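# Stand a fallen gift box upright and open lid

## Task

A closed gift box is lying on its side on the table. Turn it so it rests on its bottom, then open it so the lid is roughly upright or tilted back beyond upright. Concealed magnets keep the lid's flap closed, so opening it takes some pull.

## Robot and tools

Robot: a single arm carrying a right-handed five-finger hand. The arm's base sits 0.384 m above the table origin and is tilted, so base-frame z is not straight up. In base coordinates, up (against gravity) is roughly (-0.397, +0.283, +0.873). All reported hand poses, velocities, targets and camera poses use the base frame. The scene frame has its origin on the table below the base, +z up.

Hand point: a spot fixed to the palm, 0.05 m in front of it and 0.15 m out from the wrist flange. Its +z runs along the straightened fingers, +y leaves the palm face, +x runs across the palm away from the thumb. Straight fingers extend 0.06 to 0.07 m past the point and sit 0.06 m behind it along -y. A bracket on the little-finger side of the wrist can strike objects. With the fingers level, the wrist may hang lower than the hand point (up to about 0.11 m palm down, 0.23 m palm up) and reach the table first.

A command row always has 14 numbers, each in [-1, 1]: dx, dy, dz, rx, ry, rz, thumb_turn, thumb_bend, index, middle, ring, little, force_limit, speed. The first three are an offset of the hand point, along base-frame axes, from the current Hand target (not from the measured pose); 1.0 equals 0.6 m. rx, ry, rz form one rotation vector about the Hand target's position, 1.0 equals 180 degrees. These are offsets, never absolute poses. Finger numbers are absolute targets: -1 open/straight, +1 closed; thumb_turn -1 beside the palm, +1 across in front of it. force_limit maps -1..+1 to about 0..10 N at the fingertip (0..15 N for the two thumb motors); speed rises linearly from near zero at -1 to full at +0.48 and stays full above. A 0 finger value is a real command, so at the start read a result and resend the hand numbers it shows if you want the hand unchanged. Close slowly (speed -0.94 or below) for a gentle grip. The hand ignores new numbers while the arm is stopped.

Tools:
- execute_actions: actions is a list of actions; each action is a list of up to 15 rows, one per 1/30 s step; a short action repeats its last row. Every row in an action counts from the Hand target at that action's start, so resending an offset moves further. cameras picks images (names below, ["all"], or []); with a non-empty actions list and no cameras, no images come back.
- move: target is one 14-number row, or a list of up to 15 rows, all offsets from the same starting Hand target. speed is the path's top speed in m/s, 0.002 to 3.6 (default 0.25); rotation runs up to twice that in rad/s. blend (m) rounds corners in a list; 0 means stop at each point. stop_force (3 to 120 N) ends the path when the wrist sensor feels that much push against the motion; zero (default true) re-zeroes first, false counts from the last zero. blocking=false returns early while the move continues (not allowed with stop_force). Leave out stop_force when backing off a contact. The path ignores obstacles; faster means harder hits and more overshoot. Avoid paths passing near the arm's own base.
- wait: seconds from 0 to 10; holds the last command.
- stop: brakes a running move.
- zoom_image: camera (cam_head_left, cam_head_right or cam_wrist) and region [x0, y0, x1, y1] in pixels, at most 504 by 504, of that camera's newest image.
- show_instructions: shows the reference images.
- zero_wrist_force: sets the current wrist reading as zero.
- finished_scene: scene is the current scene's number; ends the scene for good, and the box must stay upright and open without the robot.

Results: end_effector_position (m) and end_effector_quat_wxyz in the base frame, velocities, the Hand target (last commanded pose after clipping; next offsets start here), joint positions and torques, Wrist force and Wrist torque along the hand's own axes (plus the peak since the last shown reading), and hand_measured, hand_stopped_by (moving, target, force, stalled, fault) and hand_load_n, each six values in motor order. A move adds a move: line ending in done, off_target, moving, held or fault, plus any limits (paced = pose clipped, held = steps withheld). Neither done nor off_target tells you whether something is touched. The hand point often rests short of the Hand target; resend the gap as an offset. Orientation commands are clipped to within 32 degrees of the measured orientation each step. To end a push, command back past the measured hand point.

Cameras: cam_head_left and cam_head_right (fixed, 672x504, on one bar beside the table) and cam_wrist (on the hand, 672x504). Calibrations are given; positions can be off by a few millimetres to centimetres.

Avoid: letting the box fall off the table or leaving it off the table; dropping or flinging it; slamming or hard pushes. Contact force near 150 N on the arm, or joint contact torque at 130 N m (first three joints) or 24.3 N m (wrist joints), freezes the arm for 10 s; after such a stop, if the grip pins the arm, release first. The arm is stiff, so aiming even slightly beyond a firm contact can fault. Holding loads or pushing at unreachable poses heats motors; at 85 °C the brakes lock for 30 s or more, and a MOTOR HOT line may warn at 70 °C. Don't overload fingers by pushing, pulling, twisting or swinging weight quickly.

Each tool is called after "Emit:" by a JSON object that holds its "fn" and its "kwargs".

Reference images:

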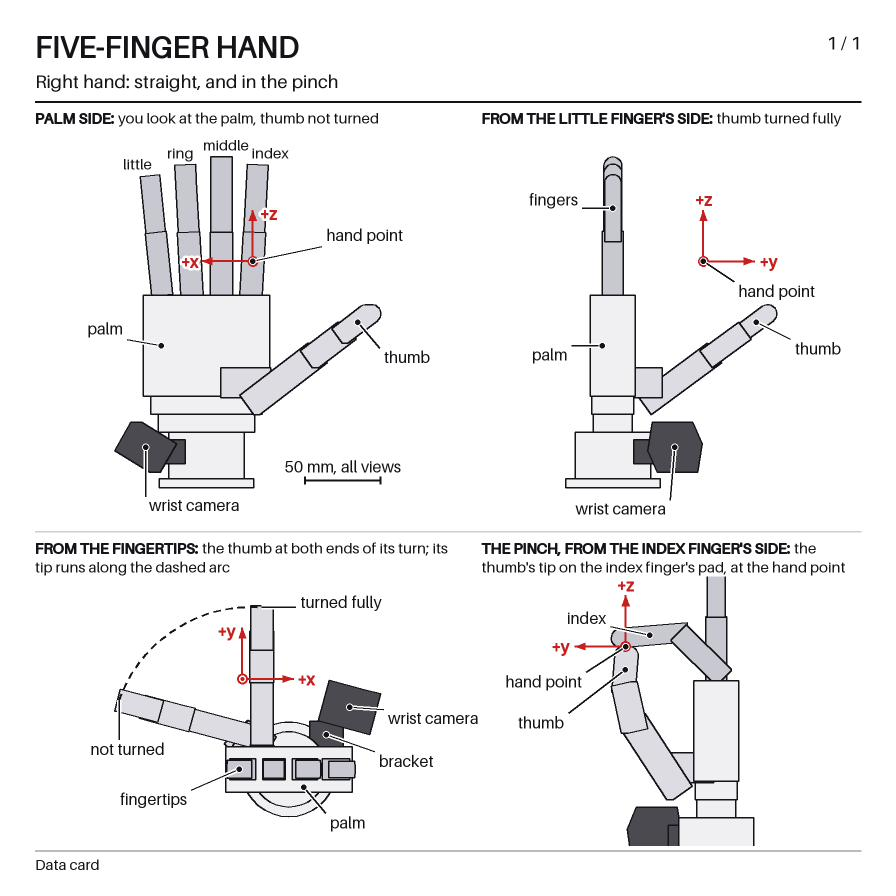

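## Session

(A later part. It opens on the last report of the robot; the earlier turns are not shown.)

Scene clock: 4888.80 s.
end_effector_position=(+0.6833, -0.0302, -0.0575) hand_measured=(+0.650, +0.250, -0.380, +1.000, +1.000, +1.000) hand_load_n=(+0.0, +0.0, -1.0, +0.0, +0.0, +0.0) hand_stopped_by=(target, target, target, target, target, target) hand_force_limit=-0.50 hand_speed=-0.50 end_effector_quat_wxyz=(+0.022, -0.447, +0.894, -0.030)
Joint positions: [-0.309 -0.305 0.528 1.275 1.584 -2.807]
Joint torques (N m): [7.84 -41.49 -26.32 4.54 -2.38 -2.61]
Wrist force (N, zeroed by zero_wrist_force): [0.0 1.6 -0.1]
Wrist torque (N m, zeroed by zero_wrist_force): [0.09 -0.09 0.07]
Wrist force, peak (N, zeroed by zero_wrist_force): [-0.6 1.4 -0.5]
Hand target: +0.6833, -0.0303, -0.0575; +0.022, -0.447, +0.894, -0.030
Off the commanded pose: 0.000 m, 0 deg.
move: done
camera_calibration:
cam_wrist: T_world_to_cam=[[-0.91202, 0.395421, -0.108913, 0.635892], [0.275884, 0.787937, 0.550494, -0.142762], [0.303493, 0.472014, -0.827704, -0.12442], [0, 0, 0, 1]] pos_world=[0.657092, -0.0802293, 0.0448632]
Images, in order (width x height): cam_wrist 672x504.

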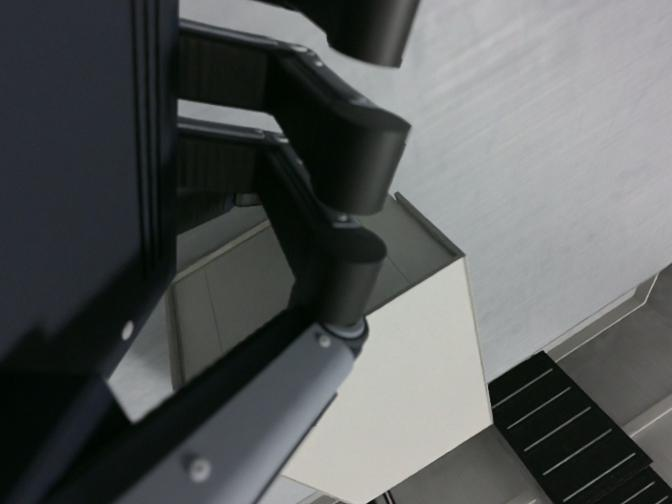

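Emit:
{"fn": "move", "kwargs": {"target": [[-0.00384, 0.00274, 0.00844, 0, 0, 0, 0.65, 0.25, -0.38, 1, 1, 1, -0.5, -0.5], [-0.00379, 0.0075, 0.00692, 0, 0, 0, 0.65, 0.25, -0.38, 1, 1, 1, -0.5, -0.5]], "speed": 0.02, "cameras": ["cam_wrist"]}}

Emit:
{"fn": "zoom_image", "kwargs": {"camera": "cam_wrist", "region": [380, 180, 500, 280]}}

Emit:
{"fn": "move", "kwargs": {"target": [0.000017, 0.00159, -0.00051, 0, 0, 0, 0.65, 0.25, -0.38, 1, 1, 1, -0.5, -0.5], "speed": 0.01, "cameras": ["cam_wrist"]}}

Emit:
{"fn": "zoom_image", "kwargs": {"camera": "cam_wrist", "region": [380, 180, 500, 280]}}

Emit:
{"fn": "move", "kwargs": {"target": [0.000017, 0.00159, -0.00051, 0, 0, 0, 0.65, 0.25, -0.38, 1, 1, 1, -0.5, -0.5], "speed": 0.01, "cameras": ["cam_wrist"]}}

Emit:
{"fn": "zoom_image", "kwargs": {"camera": "cam_wrist", "region": [380, 180, 500, 280]}}

Scene clock: 4952.77 s.
end_effector_position=(+0.6811, -0.0260, -0.0533) hand_measured=(+0.650, +0.250, -0.380, +1.000, +1.000, +1.000) hand_load_n=(+0.0, +0.0, +0.0, +0.0, +0.0, +0.0) hand_stopped_by=(target, target, target, target, target, target) hand_force_limit=-0.50 hand_speed=-0.50 end_effector_quat_wxyz=(+0.022, -0.447, +0.894, -0.030)
Joint positions: [-0.304 -0.321 0.551 1.269 1.584 -2.802]
Joint torques (N m): [19.83 -66.26 0.66 1.31 1.9 2.25]
Wrist force (N, zeroed by zero_wrist_force): [0.0 0.5 0.2]
Wrist torque (N m, zeroed by zero_wrist_force): [0.06 0.00 -0.03]
Wrist force, peak (N, zeroed by zero_wrist_force): [-0.6 1.6 -0.6]
Hand target: +0.6811, -0.0258, -0.0533; +0.022, -0.447, +0.894, -0.030
Off the commanded pose: 0.000 m, 0 deg.
move: done
camera_calibration:
cam_wrist: T_world_to_cam=[[-0.91202, 0.395421, -0.108913, 0.632641], [0.275884, 0.787937, 0.550494, -0.147725], [0.303493, 0.472014, -0.827704, -0.122098], [0, 0, 0, 1]] pos_world=[0.654792, -0.0761293, 0.0491632]
Images, in order (width x height): cam_wrist 672x504.

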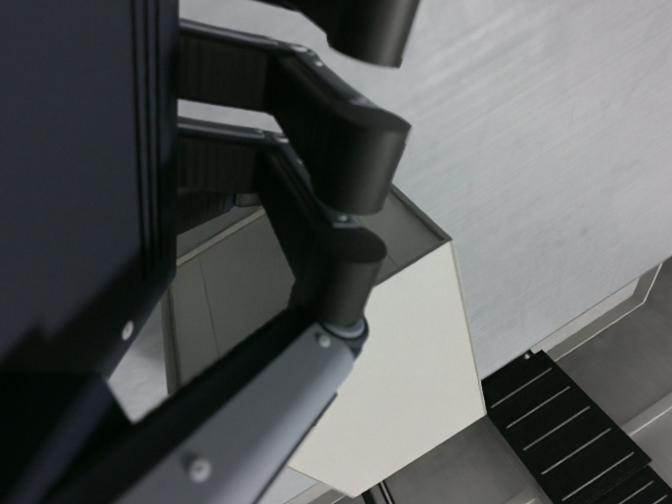

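Scaled by 4.200 from the camera's 672x504 image, which has a finer 960x720 frame.

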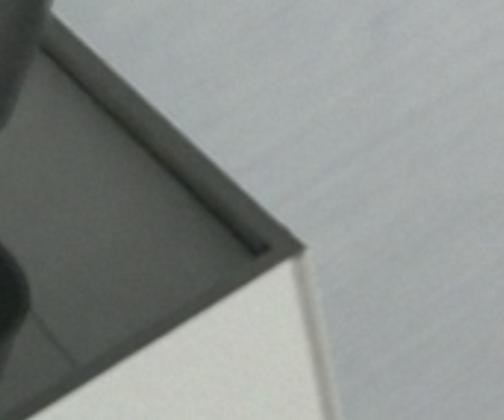

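Scene clock: 4953.47 s.
end_effector_position=(+0.6811, -0.0249, -0.0536) hand_measured=(+0.650, +0.250, -0.380, +1.000, +1.000, +1.000) hand_load_n=(+0.0, +0.0, +0.0, +0.0, +0.0, +0.0) hand_stopped_by=(target, target, target, target, target, target) hand_force_limit=-0.50 hand_speed=-0.50 end_effector_quat_wxyz=(+0.022, -0.447, +0.894, -0.030)
Joint positions: [-0.303 -0.322 0.552 1.267 1.584 -2.8]
Joint torques (N m): [20.01 -65.24 -0.02 1.06 1.86 2.29]
Wrist force (N, zeroed by zero_wrist_force): [0.5 0.2 0.2]
Wrist torque (N m, zeroed by zero_wrist_force): [0.03 -0.02 -0.03]
Wrist force, peak (N, zeroed by zero_wrist_force): [0.7 0.5 0.2]
Hand target: +0.6811, -0.0248, -0.0536; +0.022, -0.447, +0.894, -0.030
Off the commanded pose: 0.000 m, 0 deg.
move: done
camera_calibration:
cam_wrist: T_world_to_cam=[[-0.91202, 0.395421, -0.108913, 0.632123], [0.275884, 0.787937, 0.550494, -0.148451], [0.303493, 0.472014, -0.827704, -0.122996], [0, 0, 0, 1]] pos_world=[0.654792, -0.0749293, 0.0487632]
Images, in order (width x height): cam_wrist 672x504.

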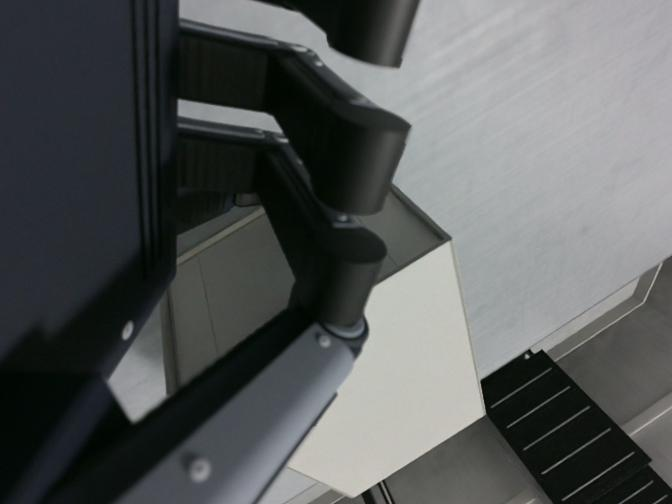

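Scaled by 4.200 from the camera's 672x504 image, which has a finer 960x720 frame.

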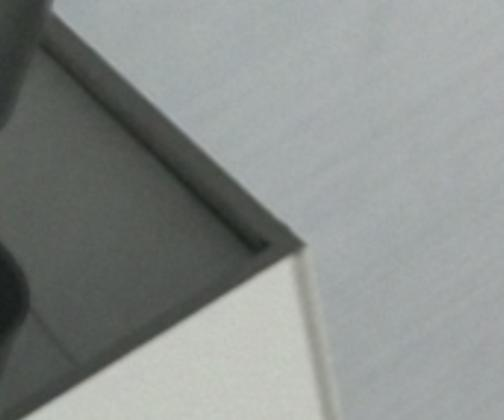

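Scene clock: 4954.17 s.
end_effector_position=(+0.6811, -0.0239, -0.0539) hand_measured=(+0.650, +0.250, -0.380, +1.000, +1.000, +1.000) hand_load_n=(+0.0, -0.5, +0.0, +0.0, +0.0, +0.0) hand_stopped_by=(target, target, target, target, target, target) hand_force_limit=-0.50 hand_speed=-0.50 end_effector_quat_wxyz=(+0.022, -0.447, +0.894, -0.030)
Joint positions: [-0.301 -0.322 0.553 1.266 1.584 -2.799]
Joint torques (N m): [19.95 -65.07 -0.26 1.19 1.8 2.22]
Wrist force (N, zeroed by zero_wrist_force): [0.4 0.6 0.2]
Wrist torque (N m, zeroed by zero_wrist_force): [0.10 0.01 -0.02]
Wrist force, peak (N, zeroed by zero_wrist_force): [0.6 0.6 0.3]
Hand target: +0.6811, -0.0239, -0.0540; +0.022, -0.447, +0.894, -0.030
Off the commanded pose: 0.000 m, 0 deg.
move: done
camera_calibration:
cam_wrist: T_world_to_cam=[[-0.91202, 0.395421, -0.108913, 0.631826], [0.275884, 0.787937, 0.550494, -0.149022], [0.303493, 0.472014, -0.827704, -0.123699], [0, 0, 0, 1]] pos_world=[0.654892, -0.0740293, 0.0484632]
Images, in order (width x height): cam_wrist 672x504.

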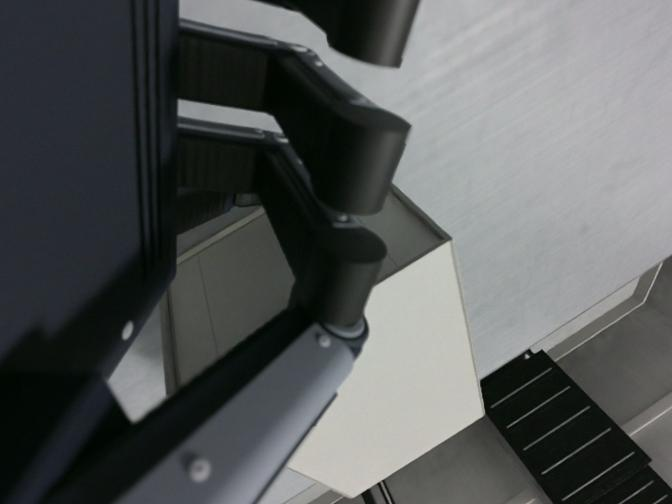

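Scaled by 4.200 from the camera's 672x504 image, which has a finer 960x720 frame.

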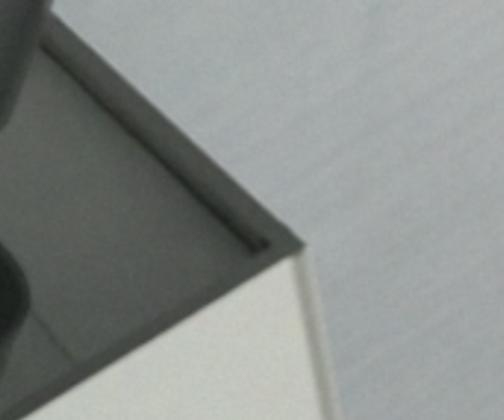

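Emit:
{"fn": "move", "kwargs": {"target": [0.00231, -0.00197, -0.00499, 0, 0, 0, 0.65, 0.25, -0.38, 1, 1, 1, -0.5, -0.5], "speed": 0.02, "cameras": ["cam_wrist"]}}

Emit:
{"fn": "zoom_image", "kwargs": {"camera": "cam_wrist", "region": [380, 180, 500, 280]}}

Emit:
{"fn": "move", "kwargs": {"target": [0.00033, -0.00024, -0.00073, 0, 0, 0, 0.65, 0.25, -0.38, 1, 1, 1, -0.5, -0.5], "speed": 0.02}}

Emit:
{"fn": "move", "kwargs": {"target": [0.00033, -0.00024, -0.00073, 0, 0, 0, 0.65, 0.25, -0.38, 1, 1, 1, -0.5, -0.5], "speed": 0.02, "cameras": ["cam_wrist"]}}

Emit:
{"fn": "zoom_image", "kwargs": {"camera": "cam_wrist", "region": [380, 180, 500, 280]}}

Scene clock: 4965.60 s.
end_effector_position=(+0.6824, -0.0250, -0.0569) hand_measured=(+0.650, +0.250, -0.380, +1.000, +1.000, +1.000) hand_load_n=(+0.0, +0.0, +0.0, +0.0, +0.0, +0.0) hand_stopped_by=(target, target, target, target, target, target) hand_force_limit=-0.50 hand_speed=-0.50 end_effector_quat_wxyz=(+0.022, -0.447, +0.894, -0.030)
Joint positions: [-0.302 -0.312 0.541 1.269 1.584 -2.8]
Joint torques (N m): [8.38 -41.66 -26.48 4.92 -1.29 -2.78]
Wrist force (N, zeroed by zero_wrist_force): [0.1 0.3 0.5]
Wrist torque (N m, zeroed by zero_wrist_force): [0.02 -0.02 0.01]
Wrist force, peak (N, zeroed by zero_wrist_force): [0.8 0.4 0.3]
Hand target: +0.6825, -0.0250, -0.0569; +0.022, -0.447, +0.894, -0.030
Off the commanded pose: 0.000 m, 0 deg.
move: done
camera_calibration:
cam_wrist: T_world_to_cam=[[-0.912025, 0.395395, -0.108964, 0.633134], [0.275878, 0.78802, 0.550378, -0.146903], [0.303483, 0.471898, -0.827775, -0.125974], [0, 0, 0, 1]] pos_world=[0.656192, -0.0751285, 0.0455628]
Images, in order (width x height): cam_wrist 672x504.

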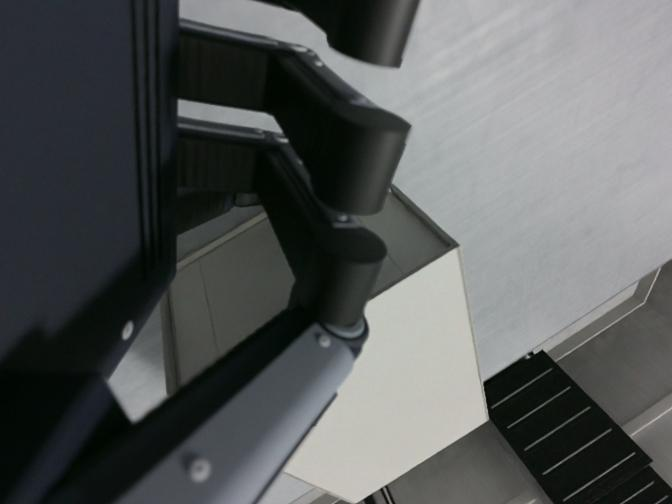

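Scaled by 4.200 from the camera's 672x504 image, which has a finer 960x720 frame.

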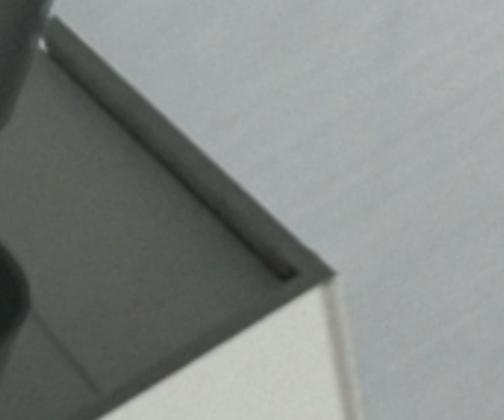

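Scene clock: 4966.30 s.
end_effector_position=(+0.6826, -0.0252, -0.0574) hand_measured=(+0.650, +0.250, -0.380, +1.000, +1.000, +1.000) hand_load_n=(+0.5, +0.0, +0.0, +0.0, +0.0, +0.0) hand_stopped_by=(target, target, target, target, target, target) hand_force_limit=-0.50 hand_speed=-0.50 end_effector_quat_wxyz=(+0.022, -0.447, +0.894, -0.030)
Joint positions: [-0.302 -0.311 0.539 1.269 1.584 -2.8]
Joint torques (N m): [7.44 -41.81 -25.95 4.91 -2.69 -2.54]
Wrist force (N, zeroed by zero_wrist_force): [-0.1 0.8 0.5]
Wrist torque (N m, zeroed by zero_wrist_force): [0.08 0.00 0.03]
Wrist force, peak (N, zeroed by zero_wrist_force): [-0.1 0.8 0.5]
Hand target: +0.6827, -0.0252, -0.0574; +0.022, -0.447, +0.894, -0.030
Off the commanded pose: 0.000 m, 0 deg.
move: done

Scene clock: 4967.00 s.
end_effector_position=(+0.6828, -0.0253, -0.0578) hand_measured=(+0.650, +0.250, -0.380, +1.000, +1.000, +1.000) hand_load_n=(+0.0, +0.0, +0.0, +0.5, +0.0, +0.0) hand_stopped_by=(target, target, target, target, target, target) hand_force_limit=-0.50 hand_speed=-0.50 end_effector_quat_wxyz=(+0.022, -0.447, +0.894, -0.030)
Joint positions: [-0.302 -0.309 0.537 1.27 1.584 -2.8]
Joint torques (N m): [8.4 -42.14 -25.99 4.96 -2.64 -2.66]
Wrist force (N, zeroed by zero_wrist_force): [0.3 0.6 0.3]
Wrist torque (N m, zeroed by zero_wrist_force): [0.06 -0.05 0.05]
Wrist force, peak (N, zeroed by zero_wrist_force): [0.1 0.9 0.2]
Hand target: +0.6829, -0.0253, -0.0578; +0.022, -0.447, +0.894, -0.030
Off the commanded pose: 0.000 m, 0 deg.
move: done
camera_calibration:
cam_wrist: T_world_to_cam=[[-0.91202, 0.395421, -0.108913, 0.633505], [0.275884, 0.787937, 0.550494, -0.146241], [0.303493, 0.472014, -0.827704, -0.126783], [0, 0, 0, 1]] pos_world=[0.656592, -0.0754293, 0.0445632]
Images, in order (width x height): cam_wrist 672x504.

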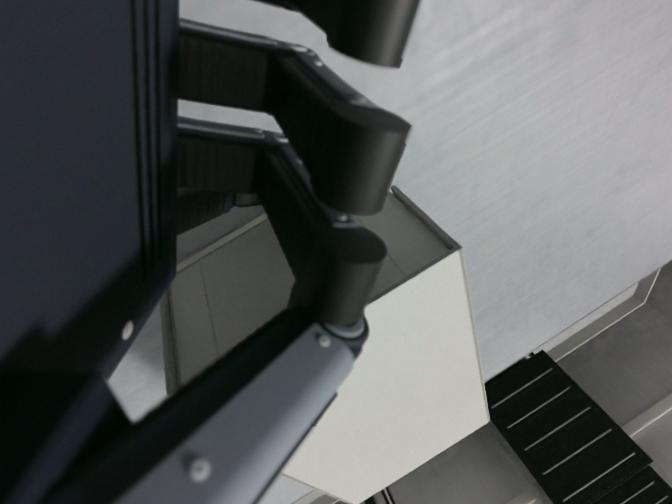

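Scaled by 4.200 from the camera's 672x504 image, which has a finer 960x720 frame.

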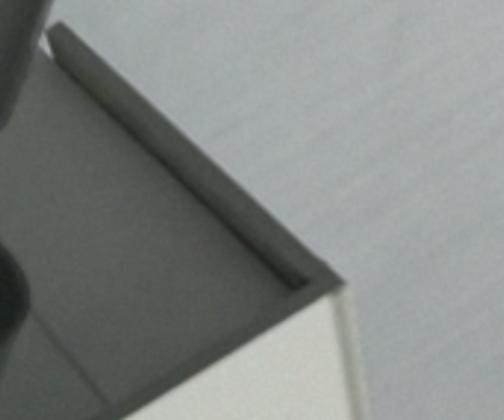

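Emit:
{"fn": "move", "kwargs": {"target": [0.00033, -0.00024, -0.00073, 0, 0, 0, 0.65, 0.25, -0.38, 1, 1, 1, -0.5, -0.5], "speed": 0.02, "cameras": ["cam_wrist"]}}

Emit:
{"fn": "zoom_image", "kwargs": {"camera": "cam_wrist", "region": [380, 180, 500, 280]}}

Emit:
{"fn": "move", "kwargs": {"target": [0.00033, -0.00024, -0.00073, 0, 0, 0, 0.65, 0.25, -0.38, 1, 1, 1, -0.5, -0.5], "speed": 0.02, "cameras": ["cam_wrist"]}}

Emit:
{"fn": "zoom_image", "kwargs": {"camera": "cam_wrist", "region": [380, 180, 500, 280]}}

Emit:
{"fn": "move", "kwargs": {"target": [0.00033, -0.00024, -0.00073, 0, 0, 0, 0.65, 0.25, -0.38, 1, 1, 1, -0.5, -0.5], "speed": 0.02, "cameras": ["cam_wrist"]}}

Emit:
{"fn": "zoom_image", "kwargs": {"camera": "cam_wrist", "region": [380, 180, 500, 280]}}

Scene clock: 4990.77 s.
end_effector_position=(+0.6830, -0.0255, -0.0582) hand_measured=(+0.650, +0.250, -0.380, +1.000, +1.000, +1.000) hand_load_n=(+0.0, +0.0, -0.5, +0.0, +0.0, +0.0) hand_stopped_by=(target, target, target, target, target, target) hand_force_limit=-0.50 hand_speed=-0.50 end_effector_quat_wxyz=(+0.022, -0.447, +0.894, -0.030)
Joint positions: [-0.302 -0.308 0.536 1.27 1.584 -2.8]
Joint torques (N m): [7.8 -40.19 -26.67 4.92 -2.54 -2.57]
Wrist force (N, zeroed by zero_wrist_force): [0.1 0.9 -0.3]
Wrist torque (N m, zeroed by zero_wrist_force): [0.09 -0.05 0.05]
Wrist force, peak (N, zeroed by zero_wrist_force): [0.3 0.9 0.3]
Hand target: +0.6831, -0.0255, -0.0583; +0.022, -0.447, +0.894, -0.030
Off the commanded pose: 0.000 m, 0 deg.
move: done
camera_calibration:
cam_wrist: T_world_to_cam=[[-0.91202, 0.395421, -0.108913, 0.633683], [0.275884, 0.787937, 0.550494, -0.145998], [0.303493, 0.472014, -0.827704, -0.127127], [0, 0, 0, 1]] pos_world=[0.656792, -0.0755293, 0.0441632]
Images, in order (width x height): cam_wrist 672x504.

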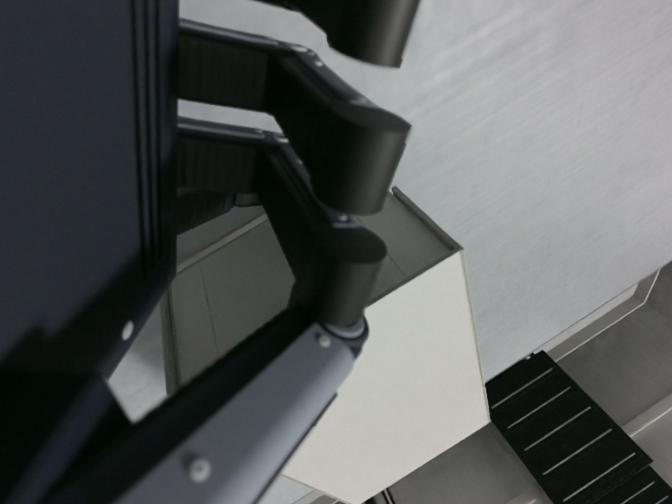

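Scaled by 4.200 from the camera's 672x504 image, which has a finer 960x720 frame.

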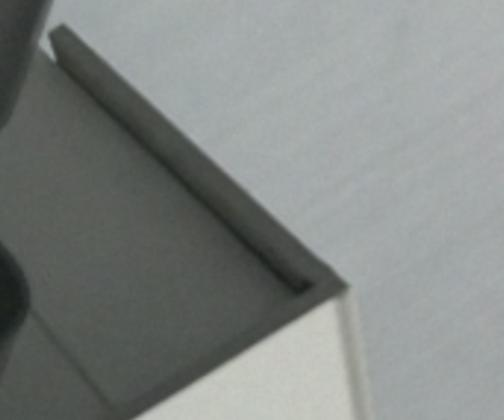

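Scene clock: 4991.47 s.
end_effector_position=(+0.6832, -0.0256, -0.0587) hand_measured=(+0.650, +0.250, -0.380, +1.000, +1.000, +1.000) hand_load_n=(+0.0, +0.0, -2.0, +0.0, +0.0, +0.0) hand_stopped_by=(target, target, target, target, target, target) hand_force_limit=-0.50 hand_speed=-0.50 end_effector_quat_wxyz=(+0.022, -0.447, +0.894, -0.030)
Joint positions: [-0.303 -0.306 0.534 1.27 1.584 -2.801]
Joint torques (N m): [7.45 -40.92 -24.86 4.59 -2.36 -2.59]
Wrist force (N, zeroed by zero_wrist_force): [-0.1 1.0 -1.2]
Wrist torque (N m, zeroed by zero_wrist_force): [0.05 -0.06 0.03]
Wrist force, peak (N, zeroed by zero_wrist_force): [0.0 1.3 -1.5]
Hand target: +0.6833, -0.0256, -0.0587; +0.022, -0.447, +0.894, -0.030
Off the commanded pose: 0.000 m, 0 deg.
move: done
camera_calibration:
cam_wrist: T_world_to_cam=[[-0.91202, 0.395421, -0.108913, 0.633862], [0.275884, 0.787937, 0.550494, -0.145754], [0.303493, 0.472014, -0.827704, -0.127472], [0, 0, 0, 1]] pos_world=[0.656992, -0.0756293, 0.0437632]
Images, in order (width x height): cam_wrist 672x504.

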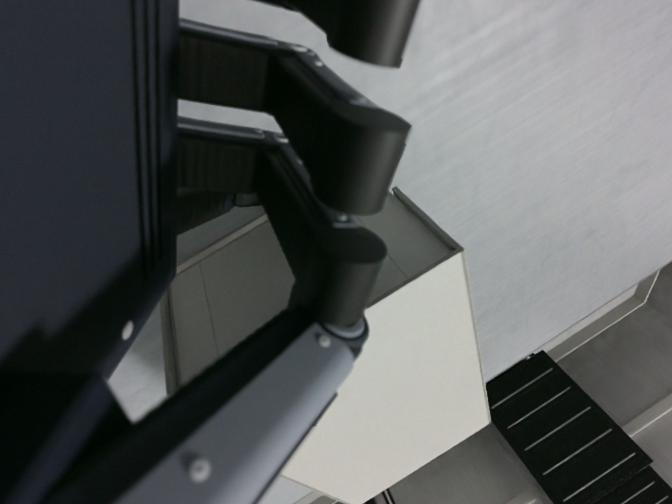

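Scaled by 4.200 from the camera's 672x504 image, which has a finer 960x720 frame.

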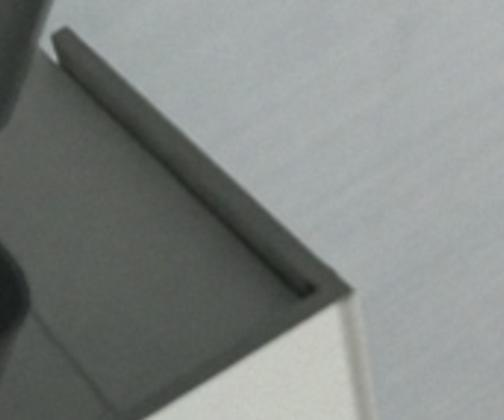

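Scene clock: 4992.17 s.
end_effector_position=(+0.6834, -0.0258, -0.0591) hand_measured=(+0.650, +0.250, -0.380, +1.000, +1.000, +1.000) hand_load_n=(+0.0, +0.0, -3.0, +0.0, +0.0, +0.0) hand_stopped_by=(target, target, target, target, target, target) hand_force_limit=-0.50 hand_speed=-0.50 end_effector_quat_wxyz=(+0.022, -0.447, +0.894, -0.030)
Joint positions: [-0.303 -0.305 0.532 1.271 1.584 -2.801]
Joint torques (N m): [7.19 -39.58 -25.8 4.43 -2.18 -2.47]
Wrist force (N, zeroed by zero_wrist_force): [-0.3 1.5 -2.6]
Wrist torque (N m, zeroed by zero_wrist_force): [0.09 -0.07 0.04]
Wrist force, peak (N, zeroed by zero_wrist_force): [-0.7 1.5 -2.6]
Hand target: +0.6835, -0.0258, -0.0591; +0.022, -0.447, +0.894, -0.030
Off the commanded pose: 0.000 m, 0 deg.
move: done
camera_calibration:
cam_wrist: T_world_to_cam=[[-0.91202, 0.395421, -0.108913, 0.634069], [0.275884, 0.787937, 0.550494, -0.145376], [0.303493, 0.472014, -0.827704, -0.127852], [0, 0, 0, 1]] pos_world=[0.657192, -0.0758293, 0.0432632]
Images, in order (width x height): cam_wrist 672x504.

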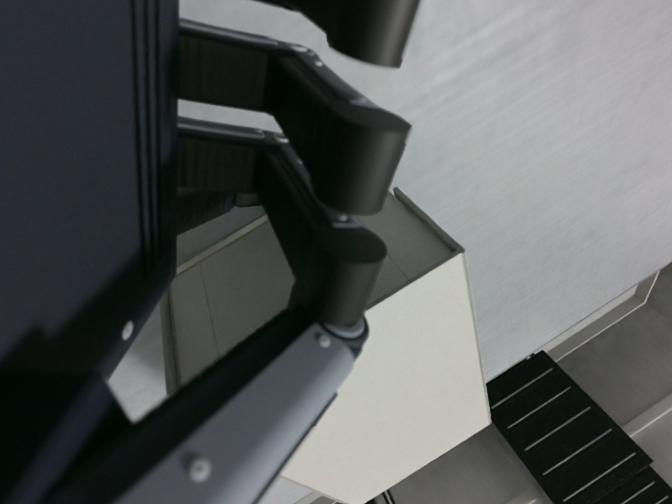

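Scaled by 4.200 from the camera's 672x504 image, which has a finer 960x720 frame.

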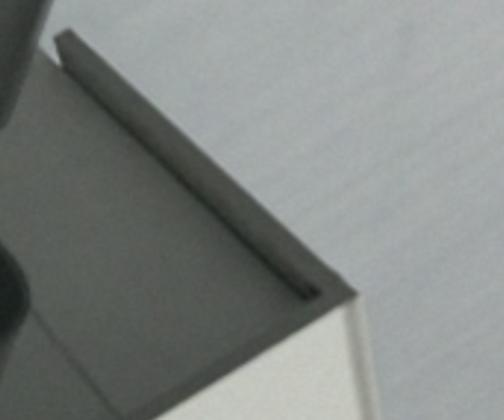

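Emit:
{"fn": "move", "kwargs": {"target": [0.00033, -0.00024, -0.00073, 0, 0, 0, 0.65, 0.25, -0.38, 1, 1, 1, -0.5, -0.5], "speed": 0.02, "cameras": ["cam_wrist"]}}

Emit:
{"fn": "zoom_image", "kwargs": {"camera": "cam_wrist", "region": [380, 180, 500, 280]}}

Emit:
{"fn": "move", "kwargs": {"target": [0.00033, -0.00024, -0.00073, 0, 0, 0, 0.65, 0.25, -0.38, 1, 1, 1, -0.5, -0.5], "speed": 0.02, "cameras": ["cam_wrist"]}}

Emit:
{"fn": "zoom_image", "kwargs": {"camera": "cam_wrist", "region": [380, 180, 500, 280]}}

Scene clock: 5058.83 s.
end_effector_position=(+0.6836, -0.0259, -0.0595) hand_measured=(+0.650, +0.250, -0.380, +1.000, +1.000, +1.000) hand_load_n=(+0.0, +0.0, -6.0, +0.0, +0.0, +0.0) hand_stopped_by=(target, target, target, target, target, target) hand_force_limit=-0.50 hand_speed=-0.50 end_effector_quat_wxyz=(+0.022, -0.447, +0.894, -0.030)
Joint positions: [-0.303 -0.303 0.53 1.271 1.584 -2.801]
Joint torques (N m): [7.72 -37.46 -24.61 4.07 -1.33 -2.58]
Wrist force (N, zeroed by zero_wrist_force): [-0.2 1.4 -6.1]
Wrist torque (N m, zeroed by zero_wrist_force): [0.21 0.00 0.03]
Wrist force, peak (N, zeroed by zero_wrist_force): [-0.2 1.4 -6.1]
Hand target: +0.6836, -0.0259, -0.0596; +0.022, -0.447, +0.894, -0.030
Off the commanded pose: 0.000 m, 0 deg.
move: done
camera_calibration:
cam_wrist: T_world_to_cam=[[-0.911992, 0.395464, -0.108989, 0.634235], [0.275875, 0.787924, 0.550517, -0.145128], [0.303584, 0.472, -0.827679, -0.128258], [0, 0, 0, 1]] pos_world=[0.657392, -0.0759294, 0.0428633]
Images, in order (width x height): cam_wrist 672x504.

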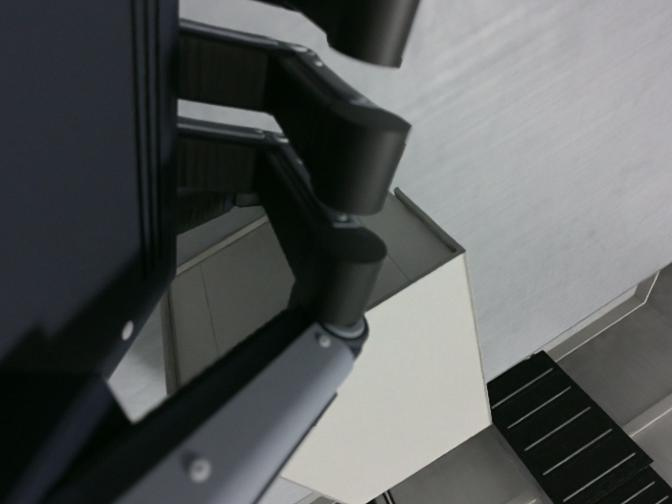

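Scaled by 4.200 from the camera's 672x504 image, which has a finer 960x720 frame.

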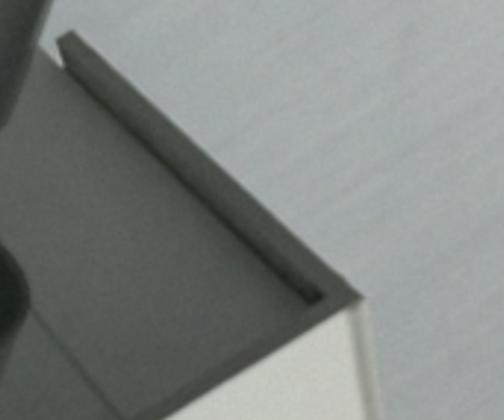

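Scene clock: 5059.53 s.
end_effector_position=(+0.6838, -0.0260, -0.0600) hand_measured=(+0.650, +0.250, -0.380, +1.000, +1.000, +1.000) hand_load_n=(+0.0, +0.0, -9.5, +0.0, -0.5, +0.0) hand_stopped_by=(target, target, target, target, target, target) hand_force_limit=-0.50 hand_speed=-0.50 end_effector_quat_wxyz=(+0.022, -0.447, +0.894, -0.030)
Joint positions: [-0.303 -0.302 0.528 1.272 1.584 -2.801]
Joint torques (N m): [8.27 -35.18 -22.65 3.47 -1.9 -2.55]
Wrist force (N, zeroed by zero_wrist_force): [0.5 -0.1 -11.0]
Wrist torque (N m, zeroed by zero_wrist_force): [0.25 -0.03 0.04]
Wrist force, peak (N, zeroed by zero_wrist_force): [0.4 -0.2 -11.4]
Hand target: +0.6838, -0.0261, -0.0600; +0.022, -0.447, +0.894, -0.030
Off the commanded pose: 0.000 m, 0 deg.
move: done
camera_calibration:
cam_wrist: T_world_to_cam=[[-0.911992, 0.395464, -0.108989, 0.634453], [0.275875, 0.787924, 0.550517, -0.144806], [0.303584, 0.472, -0.827679, -0.128556], [0, 0, 0, 1]] pos_world=[0.657592, -0.0761294, 0.0424633]
Images, in order (width x height): cam_wrist 672x504.

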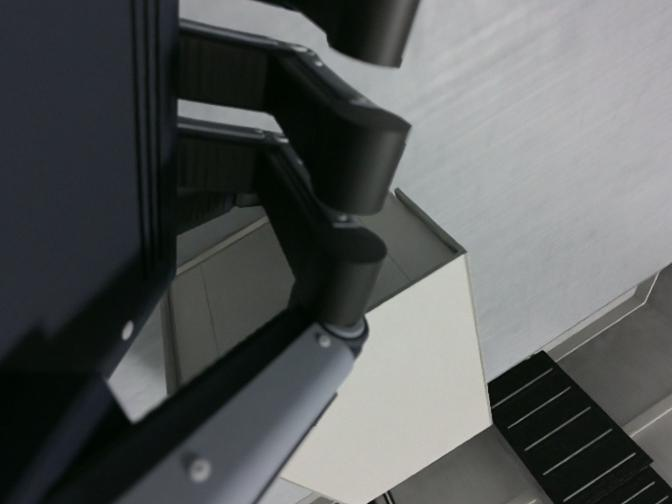

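Scaled by 4.200 from the camera's 672x504 image, which has a finer 960x720 frame.

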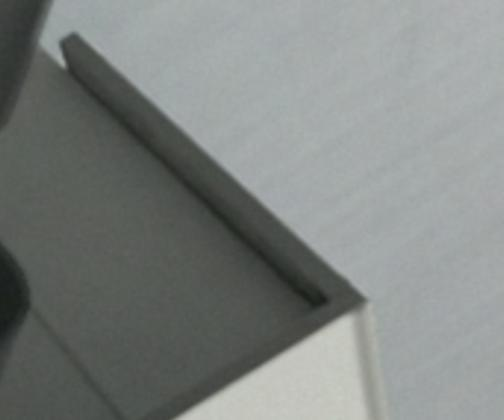

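Emit:
{"fn": "move", "kwargs": {"target": [[-0.0055, -0.0115, 0.0165, 0, 0, 0, 0.65, 0.25, -0.38, 1, 1, 1, -0.5, -0.5], [-0.0055, -0.0115, 0.0165, -0.0882, 0.063, 0.194, 1.0, 0.25, -0.38, 1, 1, 1, -0.5, -0.5]], "speed": 0.1, "cameras": ["cam_wrist", "cam_head_left"]}}

Scene clock: 5306.37 s.
end_effector_position=(+0.6792, -0.0330, -0.0502) hand_measured=(+0.678, +0.250, -0.380, +1.000, +1.000, +1.000) hand_load_n=(+5.0, +1.5, +0.0, -0.5, +0.0, +0.0) hand_stopped_by=(force, target, target, target, target, target) hand_force_limit=-0.50 hand_speed=-0.50 end_effector_quat_wxyz=(+0.093, +0.693, -0.704, +0.124)
Joint positions: [-0.166 -0.074 0.035 1.516 1.868 -3.306]
Joint torques (N m): [23.76 -41.23 -29.76 1.13 2.26 -2.59]
Wrist force (N, zeroed by zero_wrist_force): [0.6 0.3 0.3]
Wrist torque (N m, zeroed by zero_wrist_force): [0.02 -0.10 0.01]
Wrist force, peak (N, zeroed by zero_wrist_force): [0.7 -0.4 -12.2]
Hand target: +0.6805, -0.0330, -0.0501; +0.118, +0.692, -0.705, +0.100
Off the commanded pose: 0.001 m, 4 deg.
elbow stopped short: the move would have taken joint 3 (elbow) straighter than the controller allows.
move: off_target; target 2's new numbers were sent with the hand 0.001 m and 4 deg from that target
camera_calibration:
cam_wrist: T_world_to_cam=[[-0.974643, -0.223663, -0.00670023, 0.661317], [-0.216631, 0.935655, 0.278606, 0.182283], [-0.0560449, 0.272993, -0.960382, 0.115202], [0, 0, 0, 1]] pos_world=[0.690493, -0.0540912, 0.0642833]
Images, in order (width x height): cam_head_left 672x504, cam_wrist 672x504.

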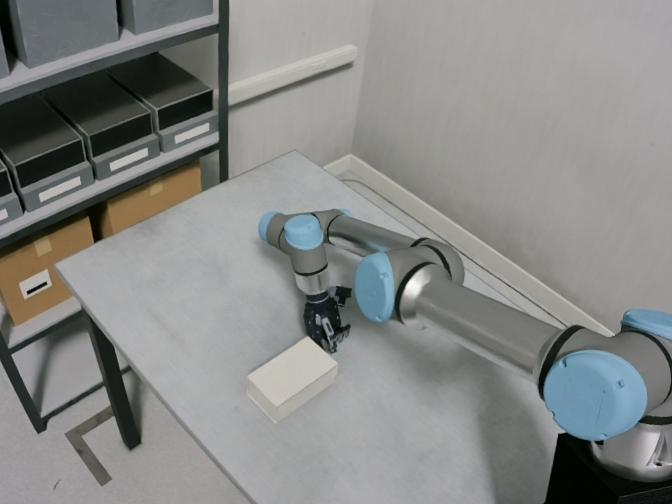

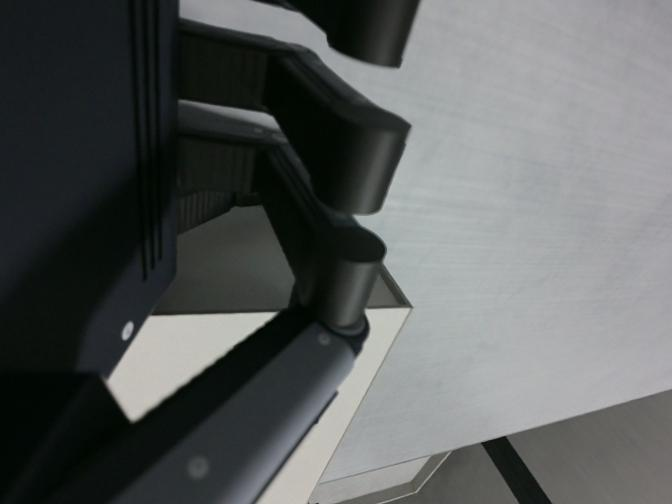

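Emit:
{"fn": "execute_actions", "kwargs": {"actions": [], "cameras": ["cam_head_left", "cam_head_right"]}}

Scene clock: 5975.17 s.
end_effector_position=(+0.6792, -0.0330, -0.0502) hand_measured=(+0.678, +0.250, -0.380, +1.000, +1.000, +1.000) hand_load_n=(+5.0, +1.5, +0.0, -0.5, +0.0, +0.0) hand_stopped_by=(force, target, target, target, target, target) hand_force_limit=-0.50 hand_speed=-0.50 end_effector_quat_wxyz=(+0.093, +0.693, -0.704, +0.124)
Joint positions: [-0.166 -0.074 0.035 1.516 1.868 -3.306]
Joint velocities: within noise
Joint torques (N m): [24.16 -42.03 -29.05 1.15 2.36 -2.56]
Wrist force (N, zeroed by zero_wrist_force): [0.3 0.4 0.4]
Wrist torque (N m, zeroed by zero_wrist_force): [0.03 -0.05 -0.01]
Wrist force, peak (N, zeroed by zero_wrist_force): [0.4 0.9 0.6]
Hand target: +0.6805, -0.0330, -0.0501; +0.118, +0.692, -0.705, +0.100
Off the commanded pose: 0.001 m, 4 deg.
Images, in order (width x height): cam_head_left 672x504, cam_head_right 672x504.

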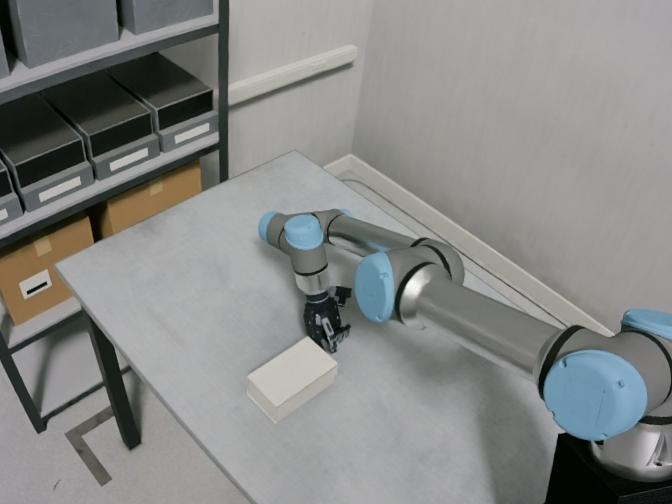

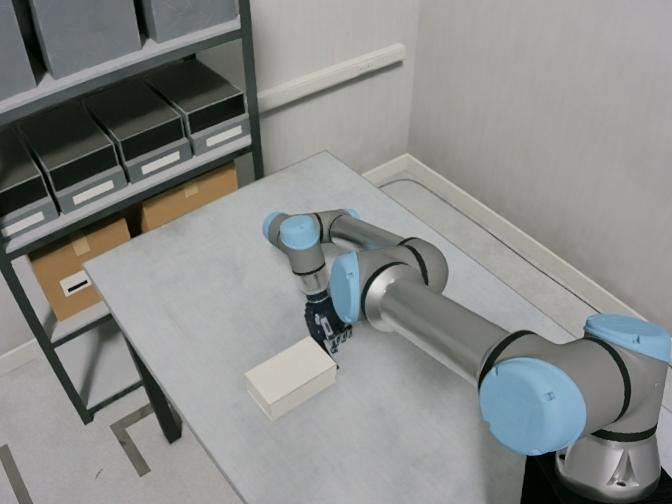

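Emit:
{"fn": "move", "kwargs": {"target": [[-0.0669,-0.0162,0.1658,0.1985,-0.1418,-0.4365,1.0,0.25,-0.38,1,1,1,-0.5,-0.5],[-0.0669,-0.0162,0.1658,0.1985,-0.1418,-0.4365,1.0,-1.0,-0.38,1,1,1,-0.5,0.0]], "speed": 0.3}}

Emit:
{"fn": "zoom_image", "kwargs": {"camera": "cam_head_left", "region": [230, 320, 360, 430]}}

Scene clock: 6007.50 s.
end_effector_position=(+0.6404, -0.0427, +0.0494) hand_measured=(+0.678, -1.000, -0.380, +1.000, +1.000, +1.000) hand_load_n=(+0.0, +0.0, +0.0, +0.0, +0.0, +0.0) hand_stopped_by=(force, target, target, target, target, target) hand_force_limit=-0.50 hand_speed=0.00 end_effector_quat_wxyz=(+0.191, -0.068, +0.977, +0.061)
Joint positions: [-0.506 -0.835 1.339 0.803 1.262 -2.174]
Joint torques (N m): [2.2 -60.16 4.48 1.13 -2.96 2.35]
Wrist force (N, zeroed by zero_wrist_force): [-0.3 0.2 -0.2]
Wrist torque (N m, zeroed by zero_wrist_force): [0.04 0.07 -0.10]
Wrist force, peak (N, zeroed by zero_wrist_force): [0.5 0.7 0.4]
Hand target: +0.6404, -0.0427, +0.0494; +0.191, -0.068, +0.977, +0.061
Off the commanded pose: 0.000 m, 0 deg.
move: done

Scaled by 3.877 from the camera's 672x504 image, which has a finer 960x720 frame.
This view is cut from an older image: the scene may have changed since it was taken.

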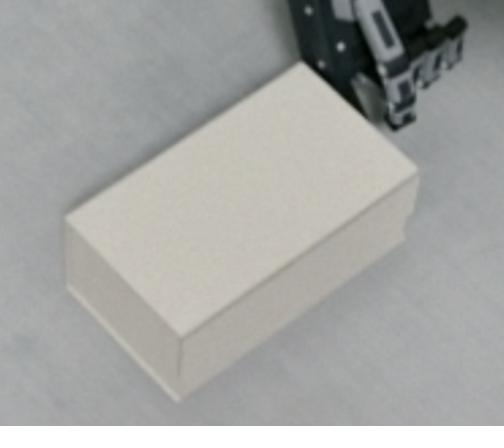

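Emit:
{"fn": "wait", "kwargs": {"seconds": 0.2, "cameras": ["cam_head_left", "cam_head_right"]}}

Emit:
{"fn": "zoom_image", "kwargs": {"camera": "cam_head_left", "region": [240, 370, 300, 430]}}

Emit:
{"fn": "zoom_image", "kwargs": {"camera": "cam_head_right", "region": [240, 330, 350, 430]}}

Emit:
{"fn": "zoom_image", "kwargs": {"camera": "cam_head_left", "region": [240, 330, 350, 430]}}

Scene clock: 6014.27 s.
end_effector_position=(+0.6404, -0.0427, +0.0494) hand_measured=(+0.678, -1.000, -0.380, +1.000, +1.000, +1.000) hand_load_n=(+0.0, +0.0, +0.0, +0.0, +0.0, +0.0) hand_stopped_by=(force, target, target, target, target, target) hand_force_limit=-0.50 hand_speed=0.00 end_effector_quat_wxyz=(+0.191, -0.068, +0.977, +0.061)
Joint positions: [-0.506 -0.835 1.339 0.803 1.262 -2.174]
Joint torques (N m): [2.01 -59.97 4.84 1.17 -2.89 2.11]
Wrist force (N, zeroed by zero_wrist_force): [-0.1 0.4 0.0]
Wrist torque (N m, zeroed by zero_wrist_force): [0.06 0.03 -0.08]
Wrist force, peak (N, zeroed by zero_wrist_force): [-0.2 0.7 0.0]
Hand target: +0.6404, -0.0427, +0.0494; +0.191, -0.068, +0.977, +0.061
Off the commanded pose: 0.000 m, 0 deg.
wait: 0.20 s; at rest from the start
Images, in order (width x height): cam_head_left 672x504, cam_head_right 672x504.

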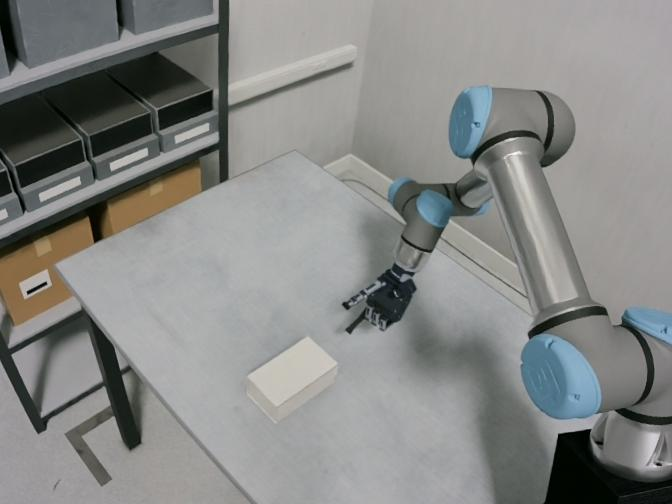

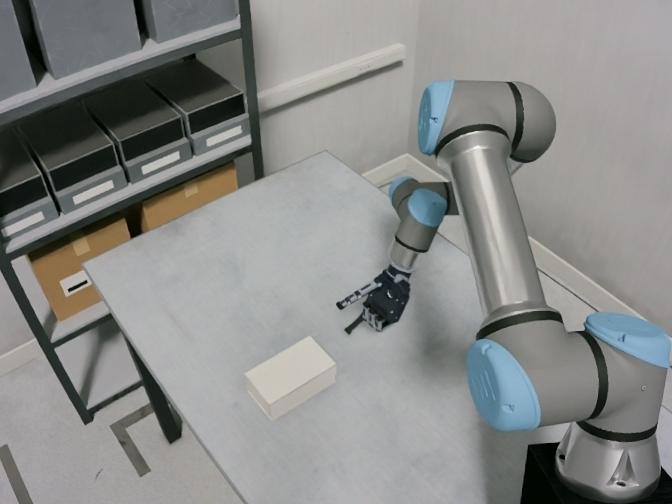

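Scaled by 8.400 from the camera's 672x504 image, which has a finer 960x720 frame.

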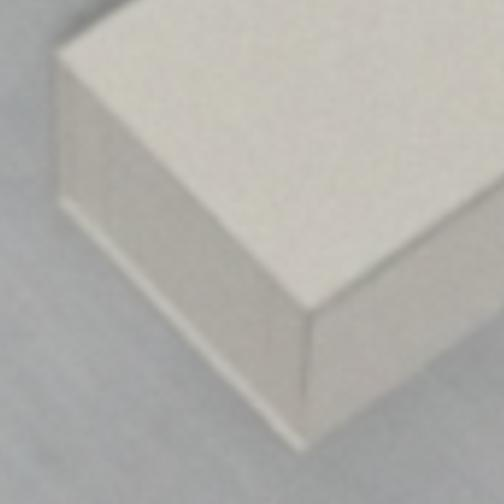

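Scaled by 4.582 from the camera's 672x504 image, which has a finer 960x720 frame.

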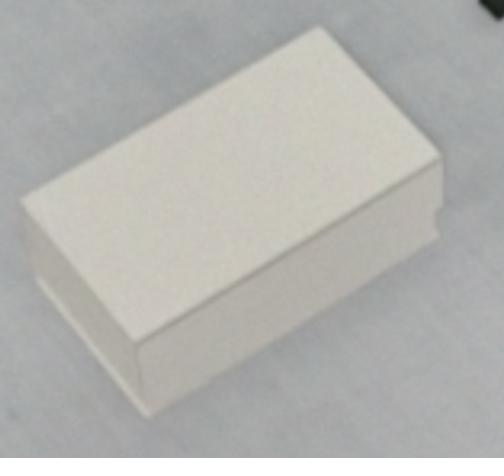

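Scaled by 4.582 from the camera's 672x504 image, which has a finer 960x720 frame.

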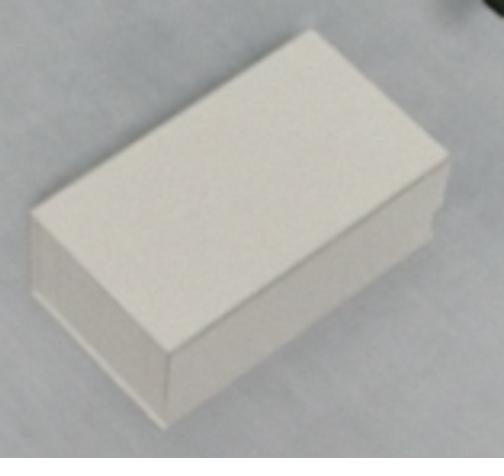

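Emit:
{"fn": "zoom_image", "kwargs": {"camera": "cam_head_right", "region": [262, 365, 342, 425]}}

Emit:
{"fn": "zoom_image", "kwargs": {"camera": "cam_head_left", "region": [265, 355, 345, 425]}}

Scaled by 6.300 from the camera's 672x504 image, which has a finer 960x720 frame.

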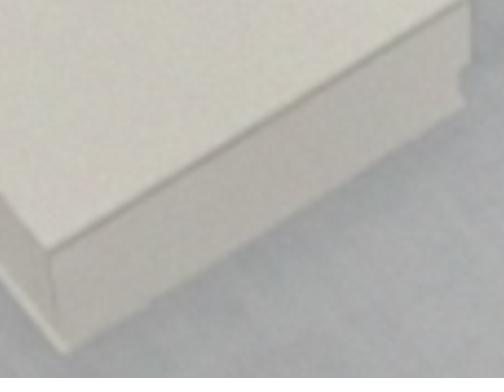

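Scaled by 6.300 from the camera's 672x504 image, which has a finer 960x720 frame.

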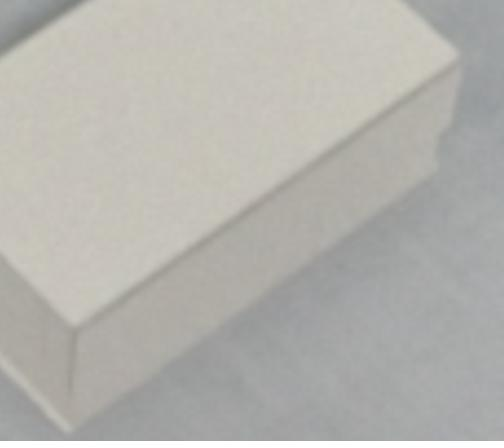

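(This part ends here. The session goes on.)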